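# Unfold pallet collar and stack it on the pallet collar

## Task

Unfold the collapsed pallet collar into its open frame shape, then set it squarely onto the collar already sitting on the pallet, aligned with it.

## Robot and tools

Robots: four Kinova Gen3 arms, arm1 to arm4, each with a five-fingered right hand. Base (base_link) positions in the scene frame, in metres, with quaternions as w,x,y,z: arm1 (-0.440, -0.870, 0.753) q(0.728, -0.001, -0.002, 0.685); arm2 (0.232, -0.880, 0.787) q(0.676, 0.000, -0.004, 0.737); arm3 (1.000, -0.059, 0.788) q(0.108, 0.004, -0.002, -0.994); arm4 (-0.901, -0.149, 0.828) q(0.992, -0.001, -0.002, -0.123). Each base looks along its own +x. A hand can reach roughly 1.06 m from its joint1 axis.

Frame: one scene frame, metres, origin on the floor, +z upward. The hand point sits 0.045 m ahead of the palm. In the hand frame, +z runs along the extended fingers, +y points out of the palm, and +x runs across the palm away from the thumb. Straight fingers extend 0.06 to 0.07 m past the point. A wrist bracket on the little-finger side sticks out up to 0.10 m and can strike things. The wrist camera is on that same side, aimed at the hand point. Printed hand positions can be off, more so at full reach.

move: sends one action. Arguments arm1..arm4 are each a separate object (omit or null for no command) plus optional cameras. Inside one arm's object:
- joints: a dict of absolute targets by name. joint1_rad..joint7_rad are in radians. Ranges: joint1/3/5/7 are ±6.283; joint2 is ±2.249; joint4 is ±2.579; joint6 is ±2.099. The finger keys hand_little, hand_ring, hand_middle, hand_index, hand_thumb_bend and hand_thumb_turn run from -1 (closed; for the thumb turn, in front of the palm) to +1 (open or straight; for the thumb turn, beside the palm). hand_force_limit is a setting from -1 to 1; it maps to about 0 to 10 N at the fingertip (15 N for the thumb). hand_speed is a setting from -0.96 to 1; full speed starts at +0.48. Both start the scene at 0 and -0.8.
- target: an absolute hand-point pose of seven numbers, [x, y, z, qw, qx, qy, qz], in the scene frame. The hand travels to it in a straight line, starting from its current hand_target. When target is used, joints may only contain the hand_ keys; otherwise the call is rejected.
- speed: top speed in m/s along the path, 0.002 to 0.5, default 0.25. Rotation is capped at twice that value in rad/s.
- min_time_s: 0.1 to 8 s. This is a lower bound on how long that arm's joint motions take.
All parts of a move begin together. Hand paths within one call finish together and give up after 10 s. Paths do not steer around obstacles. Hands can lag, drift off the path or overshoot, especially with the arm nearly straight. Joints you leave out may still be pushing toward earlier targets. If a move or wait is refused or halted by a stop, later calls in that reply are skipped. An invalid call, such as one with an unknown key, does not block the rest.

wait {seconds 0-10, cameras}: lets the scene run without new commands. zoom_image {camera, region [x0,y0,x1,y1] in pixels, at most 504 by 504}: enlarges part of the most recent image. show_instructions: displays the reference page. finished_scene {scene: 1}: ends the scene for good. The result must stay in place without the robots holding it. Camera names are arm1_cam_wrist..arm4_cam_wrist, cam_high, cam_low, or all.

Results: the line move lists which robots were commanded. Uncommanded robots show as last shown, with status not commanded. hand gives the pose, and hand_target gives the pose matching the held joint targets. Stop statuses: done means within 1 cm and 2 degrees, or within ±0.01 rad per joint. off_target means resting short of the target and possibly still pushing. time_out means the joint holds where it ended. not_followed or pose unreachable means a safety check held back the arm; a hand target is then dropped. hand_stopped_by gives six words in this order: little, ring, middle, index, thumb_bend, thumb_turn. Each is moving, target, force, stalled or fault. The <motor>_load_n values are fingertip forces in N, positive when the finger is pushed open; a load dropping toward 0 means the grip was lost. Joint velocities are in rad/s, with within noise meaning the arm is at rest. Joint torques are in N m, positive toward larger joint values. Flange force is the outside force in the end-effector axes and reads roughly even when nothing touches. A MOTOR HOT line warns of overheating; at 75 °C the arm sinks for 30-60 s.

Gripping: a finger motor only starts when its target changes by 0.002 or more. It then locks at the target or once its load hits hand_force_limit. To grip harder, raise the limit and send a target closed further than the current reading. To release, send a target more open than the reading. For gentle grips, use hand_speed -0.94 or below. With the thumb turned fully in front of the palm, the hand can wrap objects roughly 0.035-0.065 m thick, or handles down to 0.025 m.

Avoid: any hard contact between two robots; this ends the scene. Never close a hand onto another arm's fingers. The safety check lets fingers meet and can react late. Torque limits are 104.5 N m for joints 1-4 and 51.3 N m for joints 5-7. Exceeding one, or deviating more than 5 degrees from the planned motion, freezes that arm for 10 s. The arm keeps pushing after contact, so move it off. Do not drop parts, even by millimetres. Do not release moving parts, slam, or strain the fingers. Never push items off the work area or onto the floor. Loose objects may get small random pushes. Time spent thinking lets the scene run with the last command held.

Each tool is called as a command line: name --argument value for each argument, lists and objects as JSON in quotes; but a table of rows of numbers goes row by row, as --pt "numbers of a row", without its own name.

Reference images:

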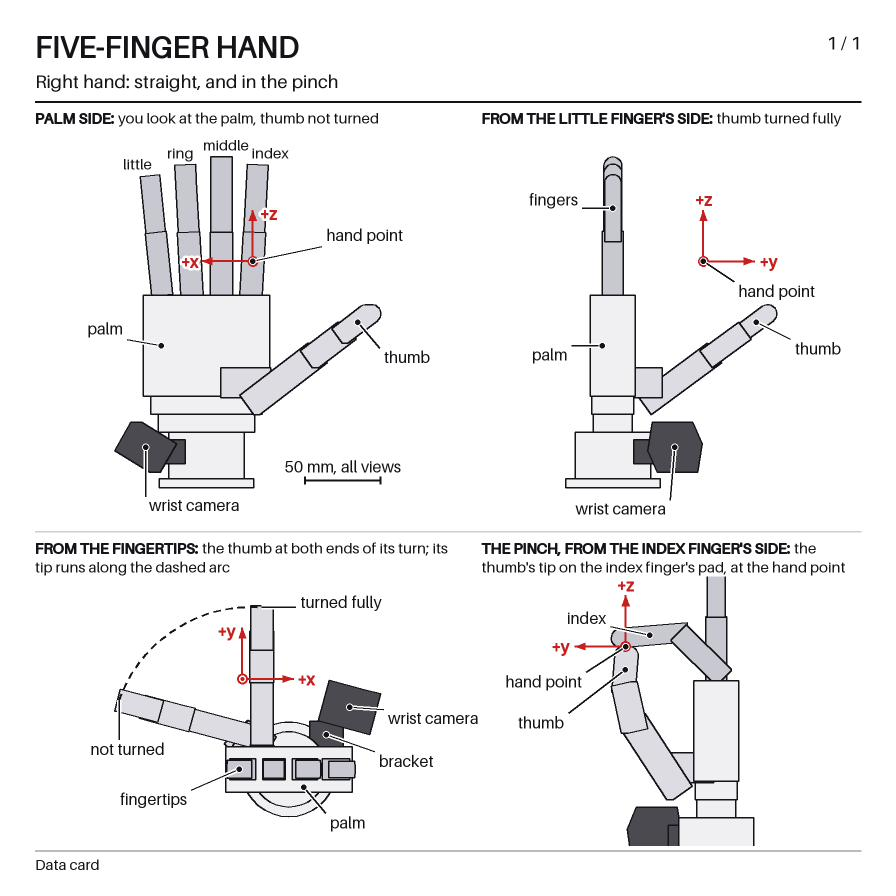

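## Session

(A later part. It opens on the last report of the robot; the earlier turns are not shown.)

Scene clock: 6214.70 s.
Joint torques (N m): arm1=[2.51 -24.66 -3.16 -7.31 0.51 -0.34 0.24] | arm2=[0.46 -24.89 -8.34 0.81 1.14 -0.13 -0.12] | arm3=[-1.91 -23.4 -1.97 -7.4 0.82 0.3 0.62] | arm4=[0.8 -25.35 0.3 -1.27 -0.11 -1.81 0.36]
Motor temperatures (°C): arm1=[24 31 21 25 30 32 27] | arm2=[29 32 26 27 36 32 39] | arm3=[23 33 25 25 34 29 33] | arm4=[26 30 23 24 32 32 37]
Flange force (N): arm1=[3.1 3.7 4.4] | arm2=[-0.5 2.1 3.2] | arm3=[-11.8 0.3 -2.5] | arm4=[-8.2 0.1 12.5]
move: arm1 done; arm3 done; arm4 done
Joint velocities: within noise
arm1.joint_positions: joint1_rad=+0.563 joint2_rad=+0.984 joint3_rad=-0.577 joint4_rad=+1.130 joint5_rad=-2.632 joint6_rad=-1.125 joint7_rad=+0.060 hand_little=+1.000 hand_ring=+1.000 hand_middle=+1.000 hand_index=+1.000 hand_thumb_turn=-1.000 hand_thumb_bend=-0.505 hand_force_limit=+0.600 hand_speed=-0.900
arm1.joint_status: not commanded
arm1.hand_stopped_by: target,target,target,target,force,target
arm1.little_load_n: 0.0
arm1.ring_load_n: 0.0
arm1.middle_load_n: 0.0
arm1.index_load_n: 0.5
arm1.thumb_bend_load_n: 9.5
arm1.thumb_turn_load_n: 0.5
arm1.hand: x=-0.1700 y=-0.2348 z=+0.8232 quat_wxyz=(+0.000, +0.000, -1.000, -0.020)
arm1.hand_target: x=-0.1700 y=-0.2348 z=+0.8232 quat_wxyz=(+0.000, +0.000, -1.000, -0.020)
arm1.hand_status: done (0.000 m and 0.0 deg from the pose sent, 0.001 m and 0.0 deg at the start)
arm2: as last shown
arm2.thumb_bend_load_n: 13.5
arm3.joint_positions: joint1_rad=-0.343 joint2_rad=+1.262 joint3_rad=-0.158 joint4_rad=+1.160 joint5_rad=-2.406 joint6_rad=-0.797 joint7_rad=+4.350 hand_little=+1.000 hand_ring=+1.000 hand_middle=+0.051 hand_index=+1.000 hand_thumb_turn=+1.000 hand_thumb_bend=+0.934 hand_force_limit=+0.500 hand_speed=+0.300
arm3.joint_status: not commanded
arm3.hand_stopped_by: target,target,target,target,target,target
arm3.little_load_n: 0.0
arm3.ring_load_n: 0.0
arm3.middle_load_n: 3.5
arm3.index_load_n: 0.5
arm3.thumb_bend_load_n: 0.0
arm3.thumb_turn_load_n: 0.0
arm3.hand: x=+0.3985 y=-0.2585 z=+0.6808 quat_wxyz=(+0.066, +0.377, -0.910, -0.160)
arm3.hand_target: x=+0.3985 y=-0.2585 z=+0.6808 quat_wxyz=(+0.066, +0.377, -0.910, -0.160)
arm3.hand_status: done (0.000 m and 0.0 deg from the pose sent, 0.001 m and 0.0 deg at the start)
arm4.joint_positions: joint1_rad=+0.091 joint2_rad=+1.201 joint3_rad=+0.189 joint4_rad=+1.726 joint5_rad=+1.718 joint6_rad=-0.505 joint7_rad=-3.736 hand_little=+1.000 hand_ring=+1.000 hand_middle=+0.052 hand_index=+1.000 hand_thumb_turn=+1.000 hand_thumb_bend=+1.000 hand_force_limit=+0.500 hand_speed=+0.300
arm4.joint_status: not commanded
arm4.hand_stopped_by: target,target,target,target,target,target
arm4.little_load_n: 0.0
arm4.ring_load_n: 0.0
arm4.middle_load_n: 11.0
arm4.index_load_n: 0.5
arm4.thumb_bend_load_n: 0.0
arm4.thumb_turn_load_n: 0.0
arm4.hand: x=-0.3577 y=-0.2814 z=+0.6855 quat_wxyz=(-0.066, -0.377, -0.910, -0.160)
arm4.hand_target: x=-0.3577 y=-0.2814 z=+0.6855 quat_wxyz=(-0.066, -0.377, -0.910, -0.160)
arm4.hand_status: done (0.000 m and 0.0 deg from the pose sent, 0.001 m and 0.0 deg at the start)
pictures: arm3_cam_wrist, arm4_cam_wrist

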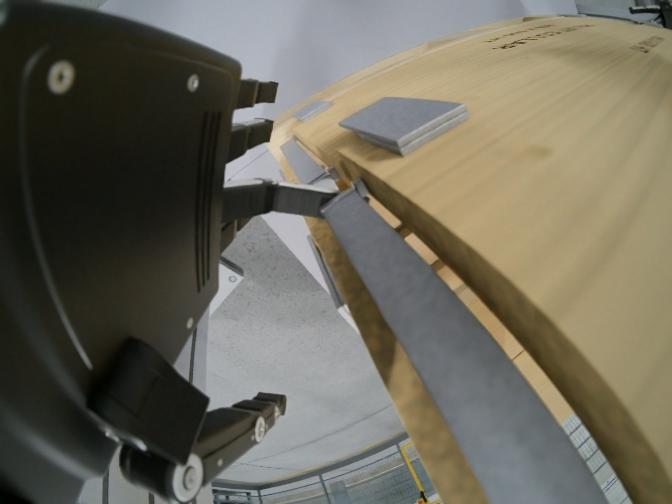

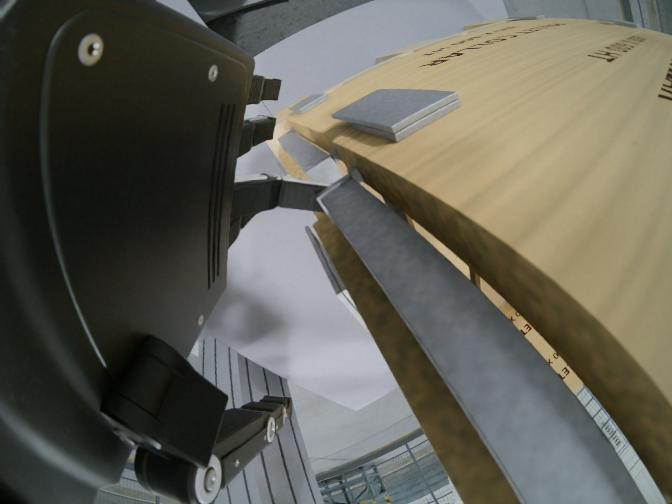

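move --arm1 '{"target":[-0.1700,-0.2348,0.8222,0,0,0.99979,0.02057],"speed":0.01}' --arm3 '{"target":[0.3985,-0.2585,0.6798,-0.0664,-0.3769,0.9099,0.1604],"speed":0.01}' --arm4 '{"target":[-0.3577,-0.2814,0.6845,0.0664,0.3769,0.9099,0.1604],"speed":0.01}' --cameras '[]'

move --arm1 '{"target":[-0.1700,-0.2348,0.8214,0,0,0.99979,0.02067],"speed":0.01}' --arm3 '{"target":[0.3985,-0.2585,0.6790,-0.0664,-0.3769,0.9099,0.1604],"speed":0.01}' --arm4 '{"target":[-0.3577,-0.2814,0.6835,0.0664,0.3769,0.9099,0.1604],"speed":0.01}' --cameras '["arm4_cam_wrist","cam_high"]'

zoom_image --camera "arm4_cam_wrist" --region '[260, 60, 520, 260]'

zoom_image --camera "cam_high" --region '[400, 165, 470, 235]'

Scene clock: 6227.53 s.
Joint torques (N m): arm1=[2.47 -19.78 -2.24 -6.43 0.89 0.81 0.32] | arm2=[0.63 -24.58 -8.15 0.96 0.84 0.45 -0.19] | arm3=[-0.86 -21.83 -1.35 -6.48 0.65 -0.06 0.53] | arm4=[0.45 -24.09 0.05 -1.59 -0.27 -1.61 0.35]
Motor temperatures (°C): arm1=[24 31 21 25 30 32 27] | arm2=[29 32 26 27 36 32 39] | arm3=[23 33 25 25 34 29 33] | arm4=[26 30 23 24 32 32 37]
Flange force (N): arm1=[4.4 1.2 -5.3] | arm2=[-0.5 -0.1 3.4] | arm3=[-10.4 -0.1 -4.7] | arm4=[-7.4 0.2 8.7]
move: arm1 done; arm3 done; arm4 done
Joint velocities: within noise
arm1.joint_positions: joint1_rad=+0.563 joint2_rad=+0.986 joint3_rad=-0.576 joint4_rad=+1.131 joint5_rad=-2.631 joint6_rad=-1.123 joint7_rad=+0.060 hand_little=+1.000 hand_ring=+1.000 hand_middle=+1.000 hand_index=+1.000 hand_thumb_turn=-1.000 hand_thumb_bend=-0.505 hand_force_limit=+0.600 hand_speed=-0.900
arm1.joint_status: not commanded
arm1.hand_stopped_by: target,target,target,target,force,target
arm1.little_load_n: 0.0
arm1.ring_load_n: 0.0
arm1.middle_load_n: 0.5
arm1.index_load_n: 1.0
arm1.thumb_bend_load_n: 9.5
arm1.thumb_turn_load_n: 0.5
arm1.hand: x=-0.1700 y=-0.2348 z=+0.8222 quat_wxyz=(+0.000, +0.000, -1.000, -0.021)
arm1.hand_target: x=-0.1700 y=-0.2348 z=+0.8222 quat_wxyz=(+0.000, +0.000, -1.000, -0.021)
arm1.hand_status: done (0.000 m and 0.0 deg from the pose sent, 0.001 m and 0.0 deg at the start)
arm2: as last shown
arm2.middle_load_n: 0.5
arm2.thumb_bend_load_n: 13.0
arm3.joint_positions: joint1_rad=-0.343 joint2_rad=+1.264 joint3_rad=-0.157 joint4_rad=+1.159 joint5_rad=-2.406 joint6_rad=-0.796 joint7_rad=+4.350 hand_little=+1.000 hand_ring=+1.000 hand_middle=+0.050 hand_index=+1.000 hand_thumb_turn=+1.000 hand_thumb_bend=+0.934 hand_force_limit=+0.500 hand_speed=+0.300
arm3.joint_status: not commanded
arm3.hand_stopped_by: target,target,target,target,target,target
arm3.little_load_n: 0.0
arm3.ring_load_n: 0.0
arm3.middle_load_n: 1.0
arm3.index_load_n: 0.0
arm3.thumb_bend_load_n: 0.0
arm3.thumb_turn_load_n: 0.0
arm3.hand: x=+0.3985 y=-0.2585 z=+0.6798 quat_wxyz=(+0.066, +0.377, -0.910, -0.160)
arm3.hand_target: x=+0.3985 y=-0.2585 z=+0.6798 quat_wxyz=(+0.066, +0.377, -0.910, -0.160)
arm3.hand_status: done (0.000 m and 0.0 deg from the pose sent, 0.001 m and 0.0 deg at the start)
arm4.joint_positions: joint1_rad=+0.092 joint2_rad=+1.203 joint3_rad=+0.188 joint4_rad=+1.725 joint5_rad=+1.716 joint6_rad=-0.504 joint7_rad=-3.734 hand_little=+1.000 hand_ring=+1.000 hand_middle=+0.052 hand_index=+1.000 hand_thumb_turn=+1.000 hand_thumb_bend=+1.000 hand_force_limit=+0.500 hand_speed=+0.300
arm4.joint_status: not commanded
arm4.hand_stopped_by: target,target,target,target,target,target
arm4.little_load_n: 0.0
arm4.ring_load_n: 0.0
arm4.middle_load_n: 9.5
arm4.index_load_n: 0.0
arm4.thumb_bend_load_n: 0.0
arm4.thumb_turn_load_n: 0.0
arm4.hand: x=-0.3577 y=-0.2814 z=+0.6845 quat_wxyz=(-0.066, -0.377, -0.910, -0.160)
arm4.hand_target: x=-0.3577 y=-0.2814 z=+0.6845 quat_wxyz=(-0.066, -0.377, -0.910, -0.160)
arm4.hand_status: done (0.000 m and 0.0 deg from the pose sent, 0.001 m and 0.0 deg at the start)

Scene clock: 6228.50 s.
Joint torques (N m): arm1=[1.63 -18 -2.5 -5.69 0.63 0.95 0.37] | arm2=[0.46 -24.51 -8.18 0.98 0.69 0.39 -0.17] | arm3=[-0.6 -21.17 -1.31 -6.12 0.53 -0.18 0.5] | arm4=[0.02 -23.13 -0.25 -1.91 -0.36 -1.41 0.27]
Motor temperatures (°C): arm1=[24 31 21 25 30 32 27] | arm2=[29 32 26 27 36 32 39] | arm3=[23 33 25 25 34 29 33] | arm4=[26 30 23 24 32 32 37]
Flange force (N): arm1=[3.5 0.3 -8.3] | arm2=[-0.3 0.2 3.4] | arm3=[-10.1 0.0 -5.5] | arm4=[-6.3 -0.3 5.6]
move: arm1 done; arm3 done; arm4 done
Joint velocities: within noise
arm1.joint_positions: joint1_rad=+0.564 joint2_rad=+0.986 joint3_rad=-0.576 joint4_rad=+1.132 joint5_rad=-2.631 joint6_rad=-1.121 joint7_rad=+0.059 hand_little=+1.000 hand_ring=+1.000 hand_middle=+1.000 hand_index=+1.000 hand_thumb_turn=-1.000 hand_thumb_bend=-0.505 hand_force_limit=+0.600 hand_speed=-0.900
arm1.joint_status: not commanded
arm1.hand_stopped_by: target,target,target,target,force,target
arm1.little_load_n: 0.0
arm1.ring_load_n: 0.0
arm1.middle_load_n: 0.0
arm1.index_load_n: 1.0
arm1.thumb_bend_load_n: 9.0
arm1.thumb_turn_load_n: 1.0
arm1.hand: x=-0.1700 y=-0.2348 z=+0.8214 quat_wxyz=(+0.000, +0.000, -1.000, -0.021)
arm1.hand_target: x=-0.1700 y=-0.2348 z=+0.8214 quat_wxyz=(+0.000, +0.000, -1.000, -0.021)
arm1.hand_status: done (0.000 m and 0.0 deg from the pose sent, 0.001 m and 0.0 deg at the start)
arm2: as last shown
arm2.middle_load_n: 0.0
arm2.index_load_n: -0.5
arm3.joint_positions: joint1_rad=-0.343 joint2_rad=+1.265 joint3_rad=-0.157 joint4_rad=+1.159 joint5_rad=-2.405 joint6_rad=-0.795 joint7_rad=+4.349 hand_little=+1.000 hand_ring=+1.000 hand_middle=+0.050 hand_index=+1.000 hand_thumb_turn=+1.000 hand_thumb_bend=+0.934 hand_force_limit=+0.500 hand_speed=+0.300
arm3.joint_status: not commanded
arm3.hand_stopped_by: target,target,target,target,target,target
arm3.little_load_n: 0.0
arm3.ring_load_n: 0.0
arm3.middle_load_n: 0.0
arm3.index_load_n: 0.0
arm3.thumb_bend_load_n: -0.5
arm3.thumb_turn_load_n: 0.0
arm3.hand: x=+0.3985 y=-0.2585 z=+0.6790 quat_wxyz=(+0.066, +0.377, -0.910, -0.160)
arm3.hand_target: x=+0.3985 y=-0.2585 z=+0.6790 quat_wxyz=(+0.066, +0.377, -0.910, -0.160)
arm3.hand_status: done (0.000 m and 0.0 deg from the pose sent, 0.001 m and 0.0 deg at the start)
arm4.joint_positions: joint1_rad=+0.093 joint2_rad=+1.205 joint3_rad=+0.187 joint4_rad=+1.724 joint5_rad=+1.715 joint6_rad=-0.503 joint7_rad=-3.732 hand_little=+1.000 hand_ring=+1.000 hand_middle=+0.051 hand_index=+1.000 hand_thumb_turn=+1.000 hand_thumb_bend=+1.000 hand_force_limit=+0.500 hand_speed=+0.300
arm4.joint_status: not commanded
arm4.hand_stopped_by: target,target,target,target,target,target
arm4.little_load_n: 0.0
arm4.ring_load_n: 0.0
arm4.middle_load_n: 7.0
arm4.index_load_n: 0.0
arm4.thumb_bend_load_n: 0.0
arm4.thumb_turn_load_n: 0.0
arm4.hand: x=-0.3577 y=-0.2814 z=+0.6835 quat_wxyz=(-0.066, -0.377, -0.910, -0.160)
arm4.hand_target: x=-0.3577 y=-0.2814 z=+0.6835 quat_wxyz=(-0.066, -0.377, -0.910, -0.160)
arm4.hand_status: done (0.000 m and 0.0 deg from the pose sent, 0.001 m and 0.0 deg at the start)

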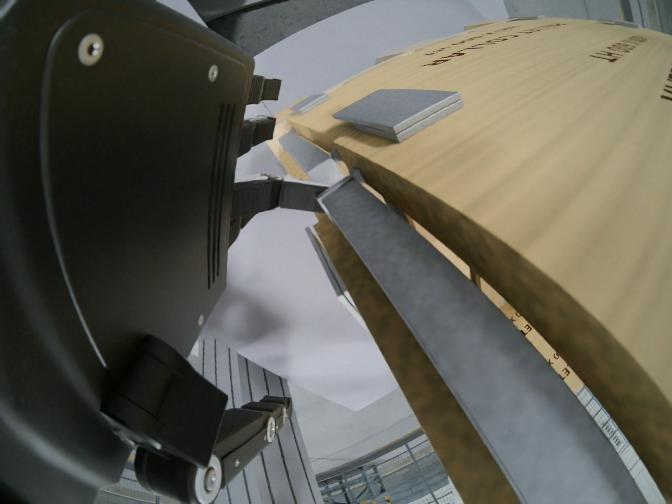

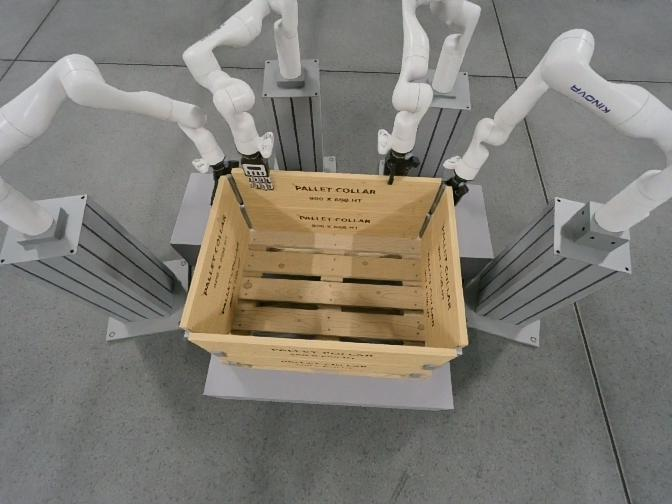

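Scaled by 1.938 from the camera's image (finer frame: 960x720).

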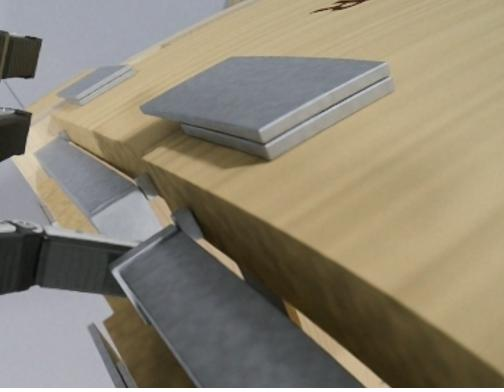

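Scaled by 7.200.

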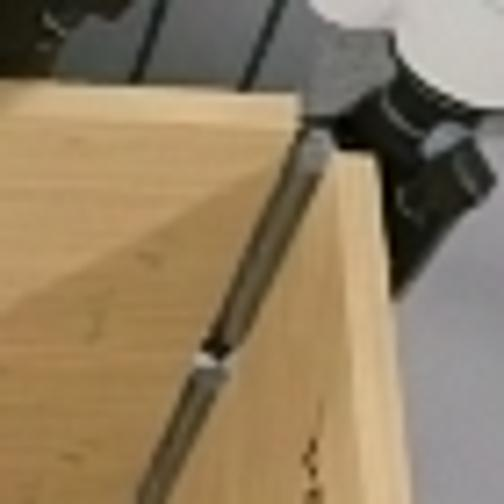

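move --arm1 '{"target":[-0.1700,-0.2348,0.8226,0,0,0.99979,0.02067],"speed":0.01}' --arm4 '{"target":[-0.3577,-0.2814,0.6820,0.0664,0.3769,0.9099,0.1604],"speed":0.01}' --arm3 '{"target":[0.3985,-0.2585,0.6770,-0.0664,-0.3769,0.9099,0.1604],"speed":0.01}' --cameras '[]'

move --arm4 '{"target":[-0.3577,-0.2814,0.6800,0.0664,0.3769,0.9099,0.1604],"speed":0.01}' --cameras '["cam_low","cam_high"]'

Scene clock: 6235.07 s.
Joint torques (N m): arm1=[1.32 -26.17 -4.3 -7.57 0.2 -0.29 0.32] | arm2=[-0.46 -24.39 -8.51 1.11 0.67 -0.23 -0.13] | arm3=[-0.63 -21.2 -1.28 -6.08 0.53 -0.2 0.52] | arm4=[-0.15 -22.75 -0.44 -1.6 -0.26 -1.48 0.31]
Motor temperatures (°C): arm1=[24 31 21 25 30 32 27] | arm2=[29 32 26 27 36 32 39] | arm3=[23 33 25 25 34 29 33] | arm4=[26 30 23 24 32 32 37]
Flange force (N): arm1=[1.1 3.7 6.9] | arm2=[1.0 1.7 2.9] | arm3=[-10.0 0.0 -5.4] | arm4=[-7.0 -0.2 5.2]
move: arm1 done; arm3 done; arm4 done
Joint velocities: within noise
arm1.joint_positions: joint1_rad=+0.564 joint2_rad=+0.985 joint3_rad=-0.577 joint4_rad=+1.131 joint5_rad=-2.632 joint6_rad=-1.123 joint7_rad=+0.060 hand_little=+1.000 hand_ring=+1.000 hand_middle=+1.000 hand_index=+1.000 hand_thumb_turn=-1.000 hand_thumb_bend=-0.505 hand_force_limit=+0.600 hand_speed=-0.900
arm1.joint_status: not commanded
arm1.hand_stopped_by: target,target,target,target,force,target
arm1.little_load_n: 0.0
arm1.ring_load_n: 0.0
arm1.middle_load_n: 0.0
arm1.index_load_n: 0.5
arm1.thumb_bend_load_n: 9.0
arm1.thumb_turn_load_n: 1.0
arm1.hand: x=-0.1700 y=-0.2348 z=+0.8226 quat_wxyz=(+0.000, +0.000, -1.000, -0.021)
arm1.hand_target: x=-0.1700 y=-0.2348 z=+0.8226 quat_wxyz=(+0.000, +0.000, -1.000, -0.021)
arm1.hand_status: done (0.000 m and 0.0 deg from the pose sent, 0.001 m and 0.0 deg at the start)
arm2: as last shown
arm2.index_load_n: 0.0
arm2.thumb_bend_load_n: 13.5
arm3.joint_positions: joint1_rad=-0.344 joint2_rad=+1.269 joint3_rad=-0.156 joint4_rad=+1.157 joint5_rad=-2.405 joint6_rad=-0.793 joint7_rad=+4.348 hand_little=+1.000 hand_ring=+1.000 hand_middle=+0.050 hand_index=+1.000 hand_thumb_turn=+1.000 hand_thumb_bend=+0.934 hand_force_limit=+0.500 hand_speed=+0.300
arm3.joint_status: not commanded
arm3.hand_stopped_by: target,target,target,target,target,target
arm3.little_load_n: 0.0
arm3.ring_load_n: 0.0
arm3.middle_load_n: 0.0
arm3.index_load_n: 0.0
arm3.thumb_bend_load_n: 0.0
arm3.thumb_turn_load_n: 0.0
arm3.hand: x=+0.3985 y=-0.2585 z=+0.6770 quat_wxyz=(+0.066, +0.377, -0.910, -0.160)
arm3.hand_target: x=+0.3985 y=-0.2585 z=+0.6770 quat_wxyz=(+0.066, +0.377, -0.910, -0.160)
arm3.hand_status: done (0.000 m and 0.0 deg from the pose sent, 0.002 m and 0.0 deg at the start)
arm4.joint_positions: joint1_rad=+0.094 joint2_rad=+1.209 joint3_rad=+0.185 joint4_rad=+1.722 joint5_rad=+1.712 joint6_rad=-0.502 joint7_rad=-3.729 hand_little=+1.000 hand_ring=+1.000 hand_middle=+0.051 hand_index=+1.000 hand_thumb_turn=+1.000 hand_thumb_bend=+1.000 hand_force_limit=+0.500 hand_speed=+0.300
arm4.joint_status: not commanded
arm4.hand_stopped_by: target,target,target,target,target,target
arm4.little_load_n: 0.0
arm4.ring_load_n: 0.0
arm4.middle_load_n: 6.5
arm4.index_load_n: 0.0
arm4.thumb_bend_load_n: 0.0
arm4.thumb_turn_load_n: 0.0
arm4.hand: x=-0.3577 y=-0.2814 z=+0.6820 quat_wxyz=(-0.066, -0.377, -0.910, -0.160)
arm4.hand_target: x=-0.3577 y=-0.2814 z=+0.6820 quat_wxyz=(-0.066, -0.377, -0.910, -0.160)
arm4.hand_status: done (0.000 m and 0.0 deg from the pose sent, 0.002 m and 0.0 deg at the start)

Scene clock: 6236.03 s.
Joint torques (N m): arm1=[1.27 -26.28 -4.41 -7.75 0.24 -0.17 0.3] | arm2=[-0.36 -24.33 -8.51 1.12 0.64 -0.16 -0.11] | arm3=[-0.59 -21.19 -1.29 -6.09 0.54 -0.18 0.51] | arm4=[-0.54 -21.44 -0.79 -1.99 -0.36 -1.21 0.27]
Motor temperatures (°C): arm1=[24 31 21 25 30 32 27] | arm2=[29 32 26 27 36 32 39] | arm3=[23 33 25 25 34 29 33] | arm4=[26 30 23 24 32 32 37]
Flange force (N): arm1=[1.2 3.2 7.0] | arm2=[0.9 1.4 2.9] | arm3=[-10.0 0.0 -5.5] | arm4=[-5.9 -0.3 1.1]
move: arm4 done
Joint velocities: within noise
arm1, arm3: as last shown
arm2.joint_positions: joint1_rad=+0.592 joint2_rad=+1.580 joint3_rad=-1.886 joint4_rad=+1.123 joint5_rad=+1.716 joint6_rad=+1.846 joint7_rad=-0.608 hand_little=+1.000 hand_ring=+1.000 hand_middle=+1.000 hand_index=+1.000 hand_thumb_turn=-1.000 hand_thumb_bend=-0.518 hand_force_limit=+1.000 hand_speed=-0.900
arm2.joint_status: not commanded
arm2.hand_stopped_by: target,target,fault,target,force,target
arm2.little_load_n: 0.0
arm2.ring_load_n: 0.0
arm2.middle_load_n: 0.0
arm2.index_load_n: 0.0
arm2.thumb_bend_load_n: 13.5
arm2.thumb_turn_load_n: 1.5
arm2.hand: x=+0.2401 y=-0.3252 z=+0.8243 quat_wxyz=(-0.004, +1.000, -0.006, +0.000)
arm2.hand_target: x=+0.2401 y=-0.3252 z=+0.8243 quat_wxyz=(-0.004, +1.000, -0.006, +0.000)
arm2.hand_status: not commanded
arm4.joint_positions: joint1_rad=+0.095 joint2_rad=+1.213 joint3_rad=+0.183 joint4_rad=+1.720 joint5_rad=+1.709 joint6_rad=-0.500 joint7_rad=-3.725 hand_little=+1.000 hand_ring=+1.000 hand_middle=+0.051 hand_index=+1.000 hand_thumb_turn=+1.000 hand_thumb_bend=+1.000 hand_force_limit=+0.500 hand_speed=+0.300
arm4.joint_status: not commanded
arm4.hand_stopped_by: target,target,target,target,target,target
arm4.little_load_n: 0.0
arm4.ring_load_n: 0.0
arm4.middle_load_n: 2.5
arm4.index_load_n: 0.0
arm4.thumb_bend_load_n: 0.0
arm4.thumb_turn_load_n: 0.0
arm4.hand: x=-0.3577 y=-0.2814 z=+0.6800 quat_wxyz=(-0.066, -0.377, -0.910, -0.160)
arm4.hand_target: x=-0.3577 y=-0.2814 z=+0.6800 quat_wxyz=(-0.066, -0.377, -0.910, -0.160)
arm4.hand_status: done (0.000 m and 0.0 deg from the pose sent, 0.002 m and 0.0 deg at the start)
pictures: cam_high, cam_low

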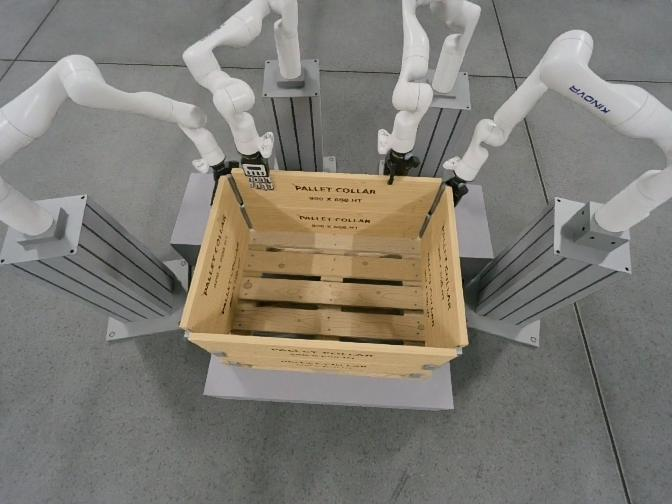

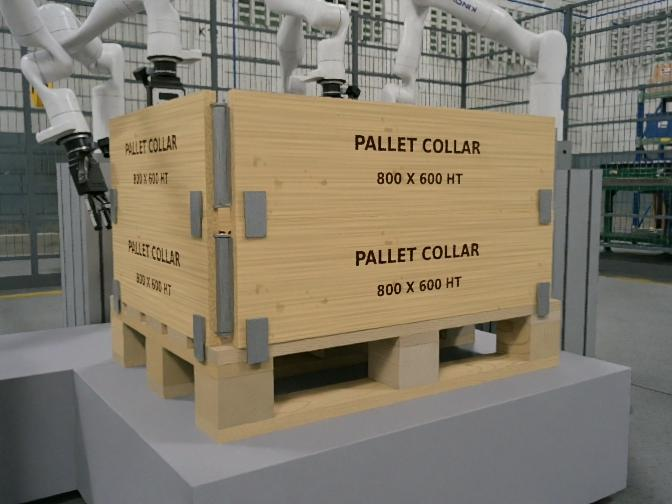

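move --arm1 '{"target":[-0.1700,-0.2348,0.8222,0,0,0.99979,0.02067],"speed":0.01}' --arm4 '{"target":[-0.3577,-0.2814,0.6770,0.0664,0.3769,0.9099,0.1604],"speed":0.01}' --cameras '[]'

move --arm1 '{"joints":{"hand_thumb_bend":0.2,"hand_speed":-0.8}}' --arm2 '{"joints":{"hand_thumb_bend":0.2,"hand_speed":-0.8}}' --cameras '["cam_high","cam_low","arm3_cam_wrist","arm4_cam_wrist"]'

Scene clock: 6243.87 s.
Joint torques (N m): arm1=[1.26 -24.06 -3.98 -7.7 0.44 0.64 0.37] | arm2=[0.02 -24.2 -8.26 1.14 0.48 0.31 -0.25] | arm3=[-0.62 -21.2 -1.3 -6.12 0.54 -0.18 0.51] | arm4=[-0.46 -20.29 -0.42 -1.5 -0.18 -0.86 0.25]
Motor temperatures (°C): arm1=[24 31 21 25 30 32 27] | arm2=[29 32 26 27 36 32 39] | arm3=[23 33 25 25 34 29 33] | arm4=[26 30 23 24 32 32 37]
Flange force (N): arm1=[2.3 1.1 2.3] | arm2=[0.6 -0.4 3.1] | arm3=[-10.1 0.0 -5.5] | arm4=[-5.8 0.5 -0.3]
move: arm1 done; arm4 done
Joint velocities: within noise
arm1.joint_positions: joint1_rad=+0.564 joint2_rad=+0.985 joint3_rad=-0.577 joint4_rad=+1.132 joint5_rad=-2.631 joint6_rad=-1.123 joint7_rad=+0.060 hand_little=+1.000 hand_ring=+1.000 hand_middle=+1.000 hand_index=+1.000 hand_thumb_turn=-1.000 hand_thumb_bend=-0.505 hand_force_limit=+0.600 hand_speed=-0.900
arm1.joint_status: not commanded
arm1.hand_stopped_by: target,target,target,target,force,target
arm1.little_load_n: 0.0
arm1.ring_load_n: 0.0
arm1.middle_load_n: 0.0
arm1.index_load_n: 0.5
arm1.thumb_bend_load_n: 9.0
arm1.thumb_turn_load_n: 0.5
arm1.hand: x=-0.1700 y=-0.2348 z=+0.8222 quat_wxyz=(+0.000, +0.000, -1.000, -0.021)
arm1.hand_target: x=-0.1700 y=-0.2348 z=+0.8222 quat_wxyz=(+0.000, +0.000, -1.000, -0.021)
arm1.hand_status: done (0.000 m and 0.0 deg from the pose sent, 0.000 m and 0.0 deg at the start)
arm2, arm3: as last shown
arm4.joint_positions: joint1_rad=+0.097 joint2_rad=+1.220 joint3_rad=+0.180 joint4_rad=+1.716 joint5_rad=+1.704 joint6_rad=-0.497 joint7_rad=-3.719 hand_little=+1.000 hand_ring=+1.000 hand_middle=+0.050 hand_index=+1.000 hand_thumb_turn=+1.000 hand_thumb_bend=+1.000 hand_force_limit=+0.500 hand_speed=+0.300
arm4.joint_status: not commanded
arm4.hand_stopped_by: target,target,target,target,target,target
arm4.little_load_n: 0.0
arm4.ring_load_n: 0.5
arm4.middle_load_n: 0.0
arm4.index_load_n: 0.0
arm4.thumb_bend_load_n: 0.0
arm4.thumb_turn_load_n: 0.0
arm4.hand: x=-0.3577 y=-0.2814 z=+0.6770 quat_wxyz=(-0.066, -0.377, -0.910, -0.160)
arm4.hand_target: x=-0.3577 y=-0.2814 z=+0.6770 quat_wxyz=(-0.066, -0.377, -0.910, -0.160)
arm4.hand_status: done (0.000 m and 0.0 deg from the pose sent, 0.003 m and 0.0 deg at the start)

Scene clock: 6246.87 s.
Joint torques (N m): arm1=[0.27 -24.32 -4.7 -7.81 0.02 0.63 0.26] | arm2=[-1.1 -21.44 -7.15 1.87 -0.23 0.59 0.09] | arm3=[-0.6 -21.21 -1.29 -6.1 0.53 -0.17 0.52] | arm4=[-0.47 -20.25 -0.43 -1.42 -0.19 -0.88 0.23]
Motor temperatures (°C): arm1=[24 31 21 25 30 32 27] | arm2=[29 32 26 27 36 32 39] | arm3=[23 33 25 25 34 29 33] | arm4=[26 30 23 24 32 32 37]
Flange force (N): arm1=[1.0 -0.3 3.1] | arm2=[2.0 -2.8 -0.9] | arm3=[-10.0 0.0 -5.5] | arm4=[-6.0 0.5 -0.3]
move: arm1 done; arm2 done
Joint velocities: within noise
arm1.joint_positions: joint1_rad=+0.564 joint2_rad=+0.985 joint3_rad=-0.577 joint4_rad=+1.132 joint5_rad=-2.631 joint6_rad=-1.123 joint7_rad=+0.060 hand_little=+1.000 hand_ring=+1.000 hand_middle=+1.000 hand_index=+1.000 hand_thumb_turn=-1.000 hand_thumb_bend=+0.200 hand_force_limit=+0.600 hand_speed=-0.800
arm1.joint_status: all done
arm1.hand_stopped_by: target,target,target,target,target,target
arm1.little_load_n: 0.0
arm1.ring_load_n: 0.0
arm1.middle_load_n: 0.0
arm1.index_load_n: 0.0
arm1.thumb_bend_load_n: 0.0
arm1.thumb_turn_load_n: 0.0
arm1.hand: x=-0.1700 y=-0.2348 z=+0.8222 quat_wxyz=(+0.000, +0.000, -1.000, -0.021)
arm1.hand_target: x=-0.1700 y=-0.2348 z=+0.8222 quat_wxyz=(+0.000, +0.000, -1.000, -0.021)
arm1.hand_status: not commanded
arm2.joint_positions: joint1_rad=+0.592 joint2_rad=+1.580 joint3_rad=-1.886 joint4_rad=+1.123 joint5_rad=+1.716 joint6_rad=+1.846 joint7_rad=-0.608 hand_little=+1.000 hand_ring=+1.000 hand_middle=+1.000 hand_index=+1.000 hand_thumb_turn=-1.000 hand_thumb_bend=+0.200 hand_force_limit=+1.000 hand_speed=-0.800
arm2.joint_status: all done
arm2.hand_stopped_by: target,target,fault,target,target,target
arm2.little_load_n: 0.5
arm2.ring_load_n: 0.0
arm2.middle_load_n: 0.0
arm2.index_load_n: 0.0
arm2.thumb_bend_load_n: 0.0
arm2.thumb_turn_load_n: 0.0
arm2.hand: x=+0.2401 y=-0.3252 z=+0.8243 quat_wxyz=(-0.004, +1.000, -0.006, +0.000)
arm2.hand_target: x=+0.2401 y=-0.3252 z=+0.8243 quat_wxyz=(-0.004, +1.000, -0.006, +0.000)
arm2.hand_status: not commanded
arm3, arm4: as last shown
arm4.ring_load_n: 0.0
pictures: arm3_cam_wrist, arm4_cam_wrist, cam_high, cam_low

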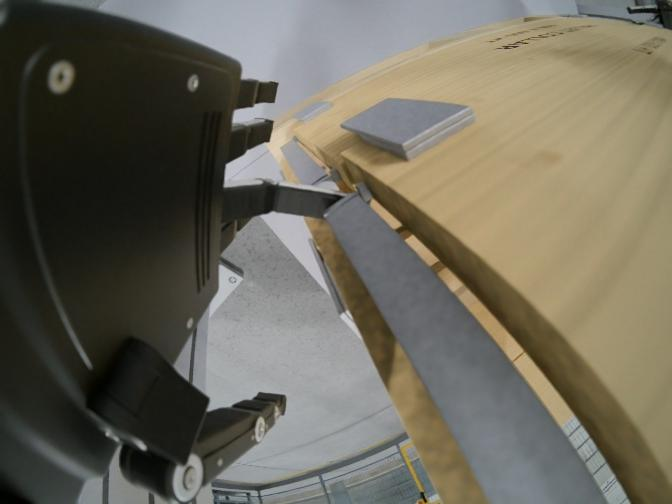

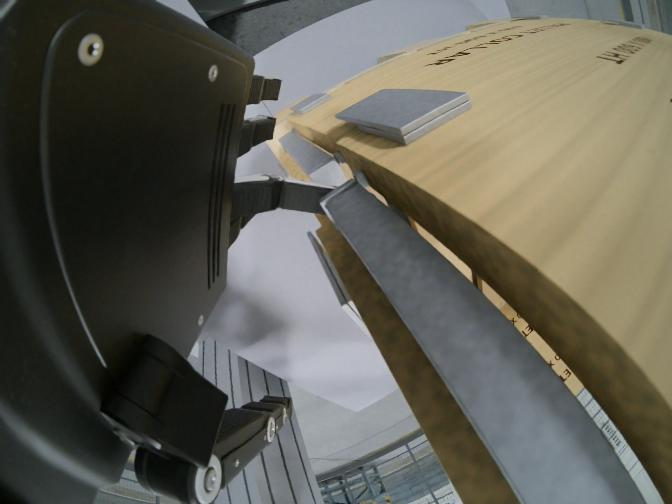

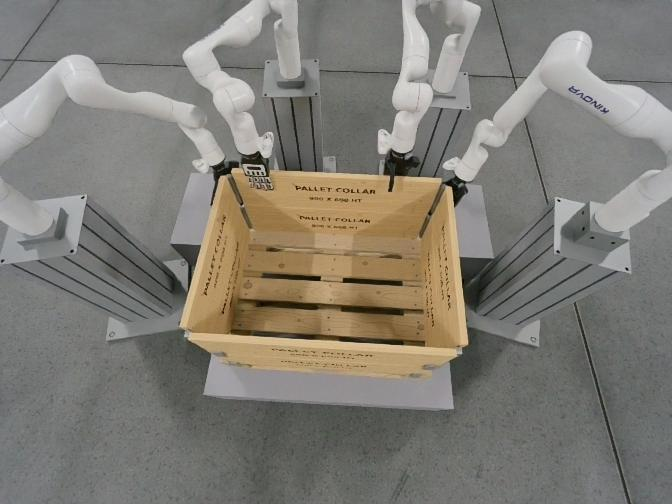

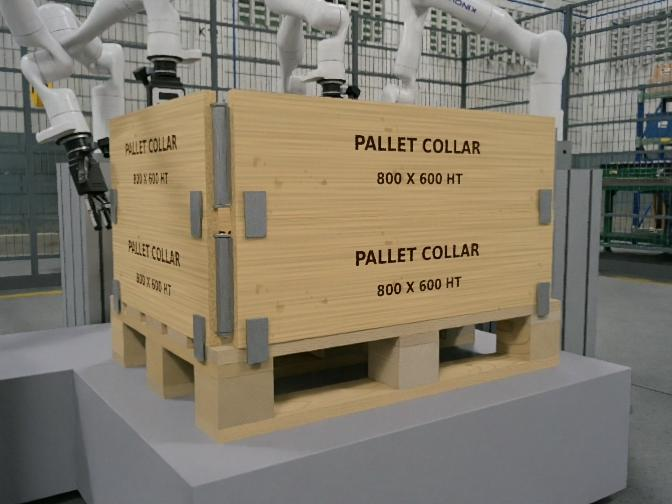

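move --arm3 '{"target":[0.4062,-0.2662,0.6720,-0.0664,-0.3769,0.9099,0.1604],"speed":0.02}' --arm4 '{"target":[-0.3654,-0.2891,0.6720,0.0664,0.3769,0.9099,0.1604],"speed":0.02}' --cameras '[]'

move --arm3 '{"target":[0.4139,-0.2739,0.6670,-0.0664,-0.3769,0.9099,0.1604],"speed":0.02}' --arm4 '{"target":[-0.3731,-0.2968,0.6670,0.0664,0.3769,0.9099,0.1604],"speed":0.02}' --cameras '["arm3_cam_wrist","arm4_cam_wrist"]'

Scene clock: 6263.07 s.
Joint torques (N m): arm1=[0.32 -24.31 -4.71 -7.83 0.05 0.62 0.35] | arm2=[-1.03 -21.44 -7.19 1.91 -0.24 0.59 0.04] | arm3=[-0.67 -21.17 -1.29 -6.01 0.49 -0.2 0.51] | arm4=[-0.46 -20.23 -0.51 -1.3 -0.18 -0.93 0.24]
Motor temperatures (°C): arm1=[24 31 21 25 30 32 27] | arm2=[29 32 26 27 36 32 39] | arm3=[23 33 25 25 34 29 33] | arm4=[26 29 23 24 32 32 37]
Flange force (N): arm1=[1.2 -0.4 3.1] | arm2=[1.9 -3.3 -0.9] | arm3=[-10.0 0.3 -5.4] | arm4=[-6.0 0.3 -0.2]
move: arm3 done; arm4 done
Joint velocities: within noise
arm1, arm2: as last shown
arm2.little_load_n: 0.0
arm3.joint_positions: joint1_rad=-0.363 joint2_rad=+1.276 joint3_rad=-0.152 joint4_rad=+1.162 joint5_rad=-2.404 joint6_rad=-0.788 joint7_rad=+4.325 hand_little=+1.000 hand_ring=+1.000 hand_middle=+0.050 hand_index=+1.000 hand_thumb_turn=+1.000 hand_thumb_bend=+0.934 hand_force_limit=+0.500 hand_speed=+0.300
arm3.joint_status: not commanded
arm3.hand_stopped_by: target,target,target,target,target,target
arm3.little_load_n: 0.0
arm3.ring_load_n: 0.0
arm3.middle_load_n: 0.0
arm3.index_load_n: 0.0
arm3.thumb_bend_load_n: 0.0
arm3.thumb_turn_load_n: 0.0
arm3.hand: x=+0.4062 y=-0.2662 z=+0.6720 quat_wxyz=(+0.066, +0.377, -0.910, -0.160)
arm3.hand_target: x=+0.4062 y=-0.2662 z=+0.6720 quat_wxyz=(+0.066, +0.377, -0.910, -0.160)
arm3.hand_status: done (0.000 m and 0.0 deg from the pose sent, 0.012 m and 0.0 deg at the start)
arm4.joint_positions: joint1_rad=+0.122 joint2_rad=+1.230 joint3_rad=+0.175 joint4_rad=+1.720 joint5_rad=+1.693 joint6_rad=-0.495 joint7_rad=-3.682 hand_little=+1.000 hand_ring=+1.000 hand_middle=+0.050 hand_index=+1.000 hand_thumb_turn=+1.000 hand_thumb_bend=+1.000 hand_force_limit=+0.500 hand_speed=+0.300
arm4.joint_status: not commanded
arm4.hand_stopped_by: target,target,target,target,target,target
arm4.little_load_n: 0.0
arm4.ring_load_n: 0.0
arm4.middle_load_n: 0.5
arm4.index_load_n: -0.5
arm4.thumb_bend_load_n: 0.0
arm4.thumb_turn_load_n: 0.0
arm4.hand: x=-0.3654 y=-0.2891 z=+0.6720 quat_wxyz=(-0.066, -0.377, -0.910, -0.160)
arm4.hand_target: x=-0.3654 y=-0.2891 z=+0.6720 quat_wxyz=(-0.066, -0.377, -0.910, -0.160)
arm4.hand_status: done (0.000 m and 0.0 deg from the pose sent, 0.012 m and 0.0 deg at the start)

Scene clock: 6264.17 s.
Joint torques (N m): arm1=[0.26 -24.37 -4.79 -7.75 0.01 0.7 0.26] | arm2=[-1.05 -21.39 -7.09 1.85 -0.23 0.62 0.11] | arm3=[-0.67 -21.14 -1.25 -5.91 0.5 -0.23 0.51] | arm4=[-0.47 -20.17 -0.48 -1.26 -0.16 -0.91 0.25]
Motor temperatures (°C): arm1=[24 31 21 25 30 32 27] | arm2=[29 32 26 27 36 32 39] | arm3=[23 33 25 25 34 29 33] | arm4=[26 29 23 24 32 32 37]
Flange force (N): arm1=[0.7 0.2 3.0] | arm2=[1.8 -2.7 -1.0] | arm3=[-9.8 0.5 -5.3] | arm4=[-5.7 0.1 -0.3]
move: arm3 done; arm4 done
Joint velocities: within noise
arm1, arm2: as last shown
arm1.index_load_n: 0.5
arm3.joint_positions: joint1_rad=-0.382 joint2_rad=+1.282 joint3_rad=-0.149 joint4_rad=+1.166 joint5_rad=-2.403 joint6_rad=-0.784 joint7_rad=+4.304 hand_little=+1.000 hand_ring=+1.000 hand_middle=+0.050 hand_index=+1.000 hand_thumb_turn=+1.000 hand_thumb_bend=+0.934 hand_force_limit=+0.500 hand_speed=+0.300
arm3.joint_status: not commanded
arm3.hand_stopped_by: target,target,target,target,target,target
arm3.little_load_n: 0.0
arm3.ring_load_n: 0.0
arm3.middle_load_n: 0.0
arm3.index_load_n: 0.0
arm3.thumb_bend_load_n: 0.0
arm3.thumb_turn_load_n: 0.5
arm3.hand: x=+0.4139 y=-0.2739 z=+0.6670 quat_wxyz=(+0.066, +0.377, -0.910, -0.160)
arm3.hand_target: x=+0.4139 y=-0.2739 z=+0.6670 quat_wxyz=(+0.066, +0.377, -0.910, -0.160)
arm3.hand_status: done (0.000 m and 0.0 deg from the pose sent, 0.012 m and 0.0 deg at the start)
arm4.joint_positions: joint1_rad=+0.146 joint2_rad=+1.240 joint3_rad=+0.172 joint4_rad=+1.722 joint5_rad=+1.683 joint6_rad=-0.495 joint7_rad=-3.647 hand_little=+1.000 hand_ring=+1.000 hand_middle=+0.050 hand_index=+1.000 hand_thumb_turn=+1.000 hand_thumb_bend=+1.000 hand_force_limit=+0.500 hand_speed=+0.300
arm4.joint_status: not commanded
arm4.hand_stopped_by: target,target,target,target,target,target
arm4.little_load_n: 0.0
arm4.ring_load_n: 0.0
arm4.middle_load_n: 0.0
arm4.index_load_n: 0.0
arm4.thumb_bend_load_n: 0.0
arm4.thumb_turn_load_n: 0.0
arm4.hand: x=-0.3731 y=-0.2968 z=+0.6670 quat_wxyz=(-0.066, -0.377, -0.910, -0.160)
arm4.hand_target: x=-0.3731 y=-0.2968 z=+0.6670 quat_wxyz=(-0.066, -0.377, -0.910, -0.160)
arm4.hand_status: done (0.000 m and 0.0 deg from the pose sent, 0.012 m and 0.0 deg at the start)

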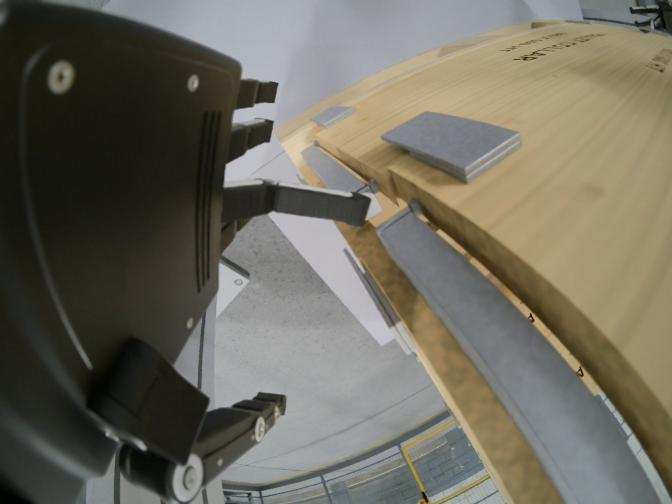

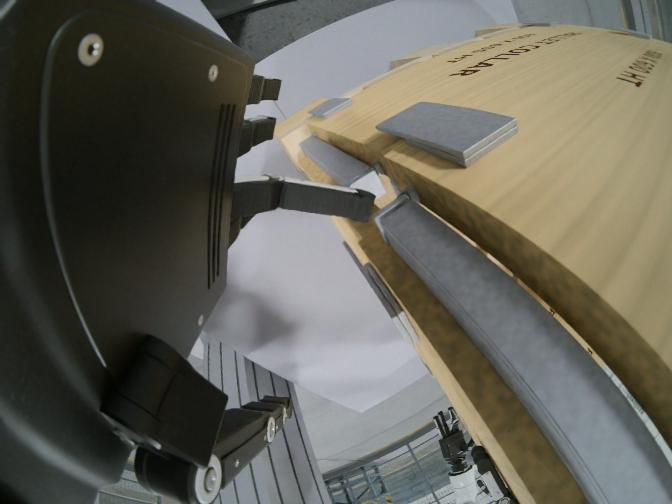

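Clean. Continue out, then retract arm1/arm2 upward.

move --arm3 '{"target":[0.4250,-0.2850,0.6610,-0.0664,-0.3769,0.9099,0.1604],"speed":0.03}' --arm4 '{"target":[-0.3842,-0.3079,0.6610,0.0664,0.3769,0.9099,0.1604],"speed":0.03}' --cameras '[]'

move --arm3 '{"target":[0.4750,-0.3350,0.6700,-0.0664,-0.3769,0.9099,0.1604],"speed":0.08}' --arm4 '{"target":[-0.4342,-0.3579,0.6700,0.0664,0.3769,0.9099,0.1604],"speed":0.08}' --cameras '["arm3_cam_wrist","arm4_cam_wrist"]'

move --arm1 '{"target":[-0.1700,-0.2385,0.8222,0,0,0.99979,0.02067],"speed":0.02,"joints":{"hand_thumb_bend":0.8}}' --arm2 '{"target":[0.2401,-0.3217,0.8243,-0.0037,0.99998,-0.0057,-0.0001],"speed":0.02,"joints":{"hand_thumb_bend":0.8}}' --cameras '["arm1_cam_wrist","arm2_cam_wrist"]'

Scene clock: 6273.67 s.
Joint torques (N m): arm1=[0.26 -24.32 -4.74 -7.73 0.04 0.68 0.31] | arm2=[-1 -21.46 -7.08 1.95 -0.2 0.58 0.07] | arm3=[-0.64 -21.06 -1.2 -5.82 0.52 -0.26 0.52] | arm4=[-0.46 -20.1 -0.56 -1.1 -0.15 -0.93 0.25]
Motor temperatures (°C): arm1=[24 31 21 25 30 32 27] | arm2=[29 32 26 27 36 32 39] | arm3=[23 33 25 25 34 29 33] | arm4=[26 29 23 24 32 32 37]
Flange force (N): arm1=[0.8 0.1 2.9] | arm2=[1.9 -3.3 -1.1] | arm3=[-9.9 0.7 -5.4] | arm4=[-5.9 -0.1 -0.4]
move: arm3 done; arm4 done
Joint velocities: within noise
arm1, arm2: as last shown
arm1.index_load_n: 0.0
arm3.joint_positions: joint1_rad=-0.409 joint2_rad=+1.291 joint3_rad=-0.145 joint4_rad=+1.171 joint5_rad=-2.403 joint6_rad=-0.780 joint7_rad=+4.274 hand_little=+1.000 hand_ring=+1.000 hand_middle=+0.050 hand_index=+1.000 hand_thumb_turn=+1.000 hand_thumb_bend=+0.934 hand_force_limit=+0.500 hand_speed=+0.300
arm3.joint_status: not commanded
arm3.hand_stopped_by: target,target,target,target,target,target
arm3.little_load_n: 0.0
arm3.ring_load_n: 0.0
arm3.middle_load_n: 0.0
arm3.index_load_n: 0.0
arm3.thumb_bend_load_n: -0.5
arm3.thumb_turn_load_n: 0.0
arm3.hand: x=+0.4250 y=-0.2850 z=+0.6610 quat_wxyz=(+0.066, +0.377, -0.910, -0.160)
arm3.hand_target: x=+0.4250 y=-0.2850 z=+0.6610 quat_wxyz=(+0.066, +0.377, -0.910, -0.160)
arm3.hand_status: done (0.000 m and 0.0 deg from the pose sent, 0.017 m and 0.0 deg at the start)
arm4.joint_positions: joint1_rad=+0.180 joint2_rad=+1.252 joint3_rad=+0.170 joint4_rad=+1.726 joint5_rad=+1.674 joint6_rad=-0.496 joint7_rad=-3.601 hand_little=+1.000 hand_ring=+1.000 hand_middle=+0.050 hand_index=+1.000 hand_thumb_turn=+1.000 hand_thumb_bend=+1.000 hand_force_limit=+0.500 hand_speed=+0.300
arm4.joint_status: not commanded
arm4.hand_stopped_by: target,target,target,target,target,target
arm4.little_load_n: 0.0
arm4.ring_load_n: 0.0
arm4.middle_load_n: 0.0
arm4.index_load_n: 0.0
arm4.thumb_bend_load_n: 0.0
arm4.thumb_turn_load_n: 0.0
arm4.hand: x=-0.3842 y=-0.3079 z=+0.6610 quat_wxyz=(-0.066, -0.377, -0.910, -0.160)
arm4.hand_target: x=-0.3842 y=-0.3079 z=+0.6610 quat_wxyz=(-0.066, -0.377, -0.910, -0.160)
arm4.hand_status: done (0.000 m and 0.0 deg from the pose sent, 0.017 m and 0.0 deg at the start)

Scene clock: 6275.07 s.
Joint torques (N m): arm1=[0.15 -24.36 -4.73 -7.79 0.08 0.6 0.31] | arm2=[-1.06 -21.45 -7.16 1.93 -0.2 0.63 0.07] | arm3=[-0.71 -20.76 -1.28 -5.64 0.48 -0.31 0.51] | arm4=[-0.5 -19.66 -0.31 -0.77 -0.14 -0.98 0.27]
Motor temperatures (°C): arm1=[24 31 21 25 30 32 27] | arm2=[29 32 26 27 36 32 39] | arm3=[23 33 25 25 34 29 33] | arm4=[26 29 23 24 32 32 37]
Flange force (N): arm1=[0.9 -0.5 3.2] | arm2=[2.0 -3.2 -0.9] | arm3=[-9.4 2.0 -4.9] | arm4=[-5.6 -0.9 -0.8]
move: arm3 done; arm4 done
Joint velocities: within noise
arm1, arm2: as last shown
arm1.index_load_n: 0.5
arm2.middle_load_n: 0.5
arm3.joint_positions: joint1_rad=-0.524 joint2_rad=+1.266 joint3_rad=-0.149 joint4_rad=+1.204 joint5_rad=-2.421 joint6_rad=-0.813 joint7_rad=+4.171 hand_little=+1.000 hand_ring=+1.000 hand_middle=+0.050 hand_index=+1.000 hand_thumb_turn=+1.000 hand_thumb_bend=+0.934 hand_force_limit=+0.500 hand_speed=+0.300
arm3.joint_status: not commanded
arm3.hand_stopped_by: target,target,target,target,target,target
arm3.little_load_n: 0.0
arm3.ring_load_n: 0.0
arm3.middle_load_n: 0.0
arm3.index_load_n: 0.0
arm3.thumb_bend_load_n: -0.5
arm3.thumb_turn_load_n: 0.0
arm3.hand: x=+0.4750 y=-0.3350 z=+0.6700 quat_wxyz=(+0.066, +0.377, -0.910, -0.160)
arm3.hand_target: x=+0.4750 y=-0.3350 z=+0.6700 quat_wxyz=(+0.066, +0.377, -0.910, -0.160)
arm3.hand_status: done (0.000 m and 0.0 deg from the pose sent, 0.071 m and 0.0 deg at the start)
arm4.joint_positions: joint1_rad=+0.305 joint2_rad=+1.234 joint3_rad=+0.212 joint4_rad=+1.766 joint5_rad=+1.717 joint6_rad=-0.551 joint7_rad=-3.498 hand_little=+1.000 hand_ring=+1.000 hand_middle=+0.050 hand_index=+1.000 hand_thumb_turn=+1.000 hand_thumb_bend=+1.000 hand_force_limit=+0.500 hand_speed=+0.300
arm4.joint_status: not commanded
arm4.hand_stopped_by: target,target,target,target,target,target
arm4.little_load_n: 0.0
arm4.ring_load_n: 0.0
arm4.middle_load_n: 0.5
arm4.index_load_n: 0.0
arm4.thumb_bend_load_n: 0.0
arm4.thumb_turn_load_n: 0.0
arm4.hand: x=-0.4342 y=-0.3579 z=+0.6700 quat_wxyz=(-0.066, -0.377, -0.910, -0.160)
arm4.hand_target: x=-0.4342 y=-0.3579 z=+0.6700 quat_wxyz=(-0.066, -0.377, -0.910, -0.160)
arm4.hand_status: done (0.000 m and 0.0 deg from the pose sent, 0.071 m and 0.0 deg at the start)

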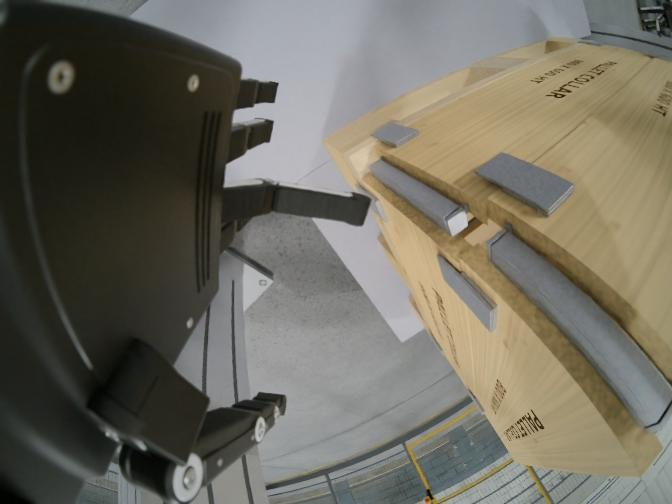

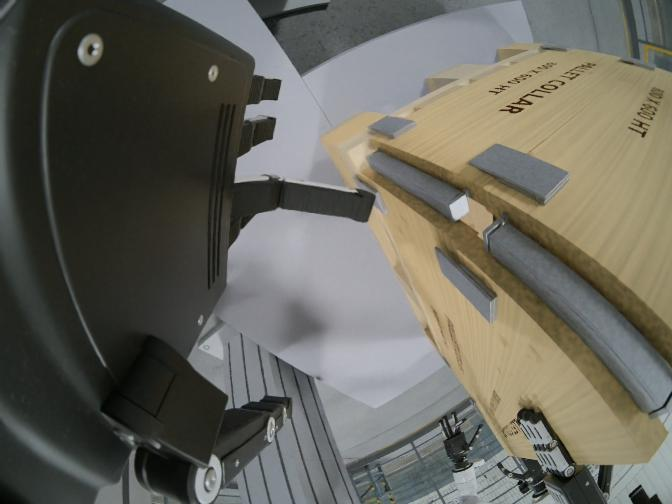

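Scene clock: 6277.63 s.
Joint torques (N m): arm1=[0.28 -23.82 -4.75 -7.02 -0.17 0.03 0.23] | arm2=[-1.4 -21.52 -7.22 1.9 -0.08 0.18 0.15] | arm3=[-0.65 -20.74 -1.26 -5.63 0.48 -0.34 0.52] | arm4=[-0.52 -19.67 -0.3 -0.81 -0.14 -0.97 0.25]
Motor temperatures (°C): arm1=[24 31 21 25 30 32 27] | arm2=[29 32 26 27 36 32 39] | arm3=[23 33 25 25 34 29 33] | arm4=[26 29 23 24 32 32 37]
Flange force (N): arm1=[0.3 1.1 3.4] | arm2=[2.3 -1.7 -1.5] | arm3=[-9.4 1.9 -4.9] | arm4=[-5.4 -1.0 -0.8]
move: arm1 done; arm2 done
Joint velocities: within noise
arm1.joint_positions: joint1_rad=+0.570 joint2_rad=+0.978 joint3_rad=-0.577 joint4_rad=+1.149 joint5_rad=-2.631 joint6_rad=-1.114 joint7_rad=+0.057 hand_little=+1.000 hand_ring=+1.000 hand_middle=+1.000 hand_index=+1.000 hand_thumb_turn=-1.000 hand_thumb_bend=+0.800 hand_force_limit=+0.600 hand_speed=-0.800
arm1.joint_status: all done
arm1.hand_stopped_by: target,target,target,target,target,target
arm1.little_load_n: 0.0
arm1.ring_load_n: 0.0
arm1.middle_load_n: 0.0
arm1.index_load_n: 0.0
arm1.thumb_bend_load_n: 0.0
arm1.thumb_turn_load_n: 0.0
arm1.hand: x=-0.1700 y=-0.2385 z=+0.8222 quat_wxyz=(+0.000, +0.000, -1.000, -0.021)
arm1.hand_target: x=-0.1700 y=-0.2385 z=+0.8222 quat_wxyz=(+0.000, +0.000, -1.000, -0.021)
arm1.hand_status: done (0.000 m and 0.0 deg from the pose sent, 0.004 m and 0.0 deg at the start)
arm2.joint_positions: joint1_rad=+0.585 joint2_rad=+1.578 joint3_rad=-1.885 joint4_rad=+1.105 joint5_rad=+1.719 joint6_rad=+1.844 joint7_rad=-0.597 hand_little=+1.000 hand_ring=+1.000 hand_middle=+1.000 hand_index=+1.000 hand_thumb_turn=-1.000 hand_thumb_bend=+0.800 hand_force_limit=+1.000 hand_speed=-0.800
arm2.joint_status: all done
arm2.hand_stopped_by: target,target,fault,target,target,target
arm2.little_load_n: 0.0
arm2.ring_load_n: 0.0
arm2.middle_load_n: 0.0
arm2.index_load_n: 0.0
arm2.thumb_bend_load_n: -0.5
arm2.thumb_turn_load_n: 0.0
arm2.hand: x=+0.2401 y=-0.3217 z=+0.8243 quat_wxyz=(-0.004, +1.000, -0.006, +0.000)
arm2.hand_target: x=+0.2401 y=-0.3217 z=+0.8243 quat_wxyz=(-0.004, +1.000, -0.006, +0.000)
arm2.hand_status: done (0.000 m and 0.0 deg from the pose sent, 0.003 m and 0.0 deg at the start)
arm3, arm4: as last shown
arm4.middle_load_n: 0.0

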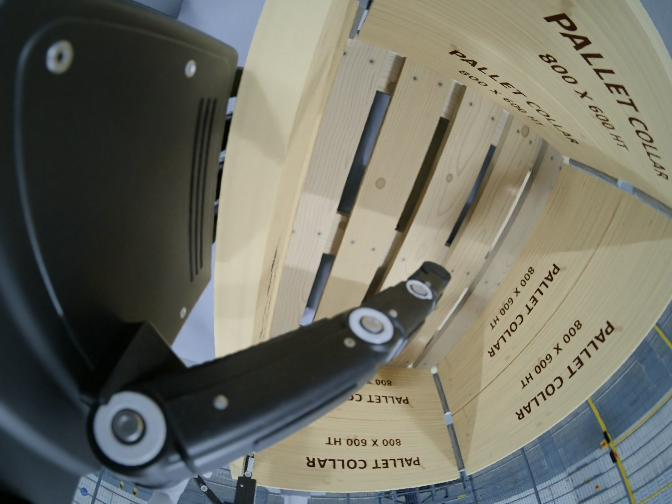

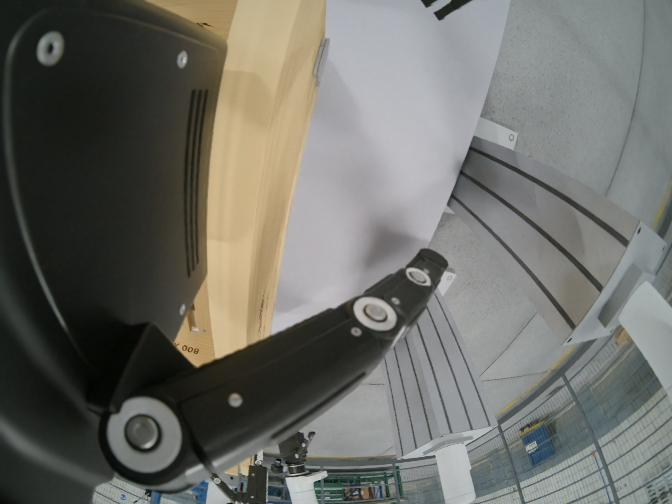

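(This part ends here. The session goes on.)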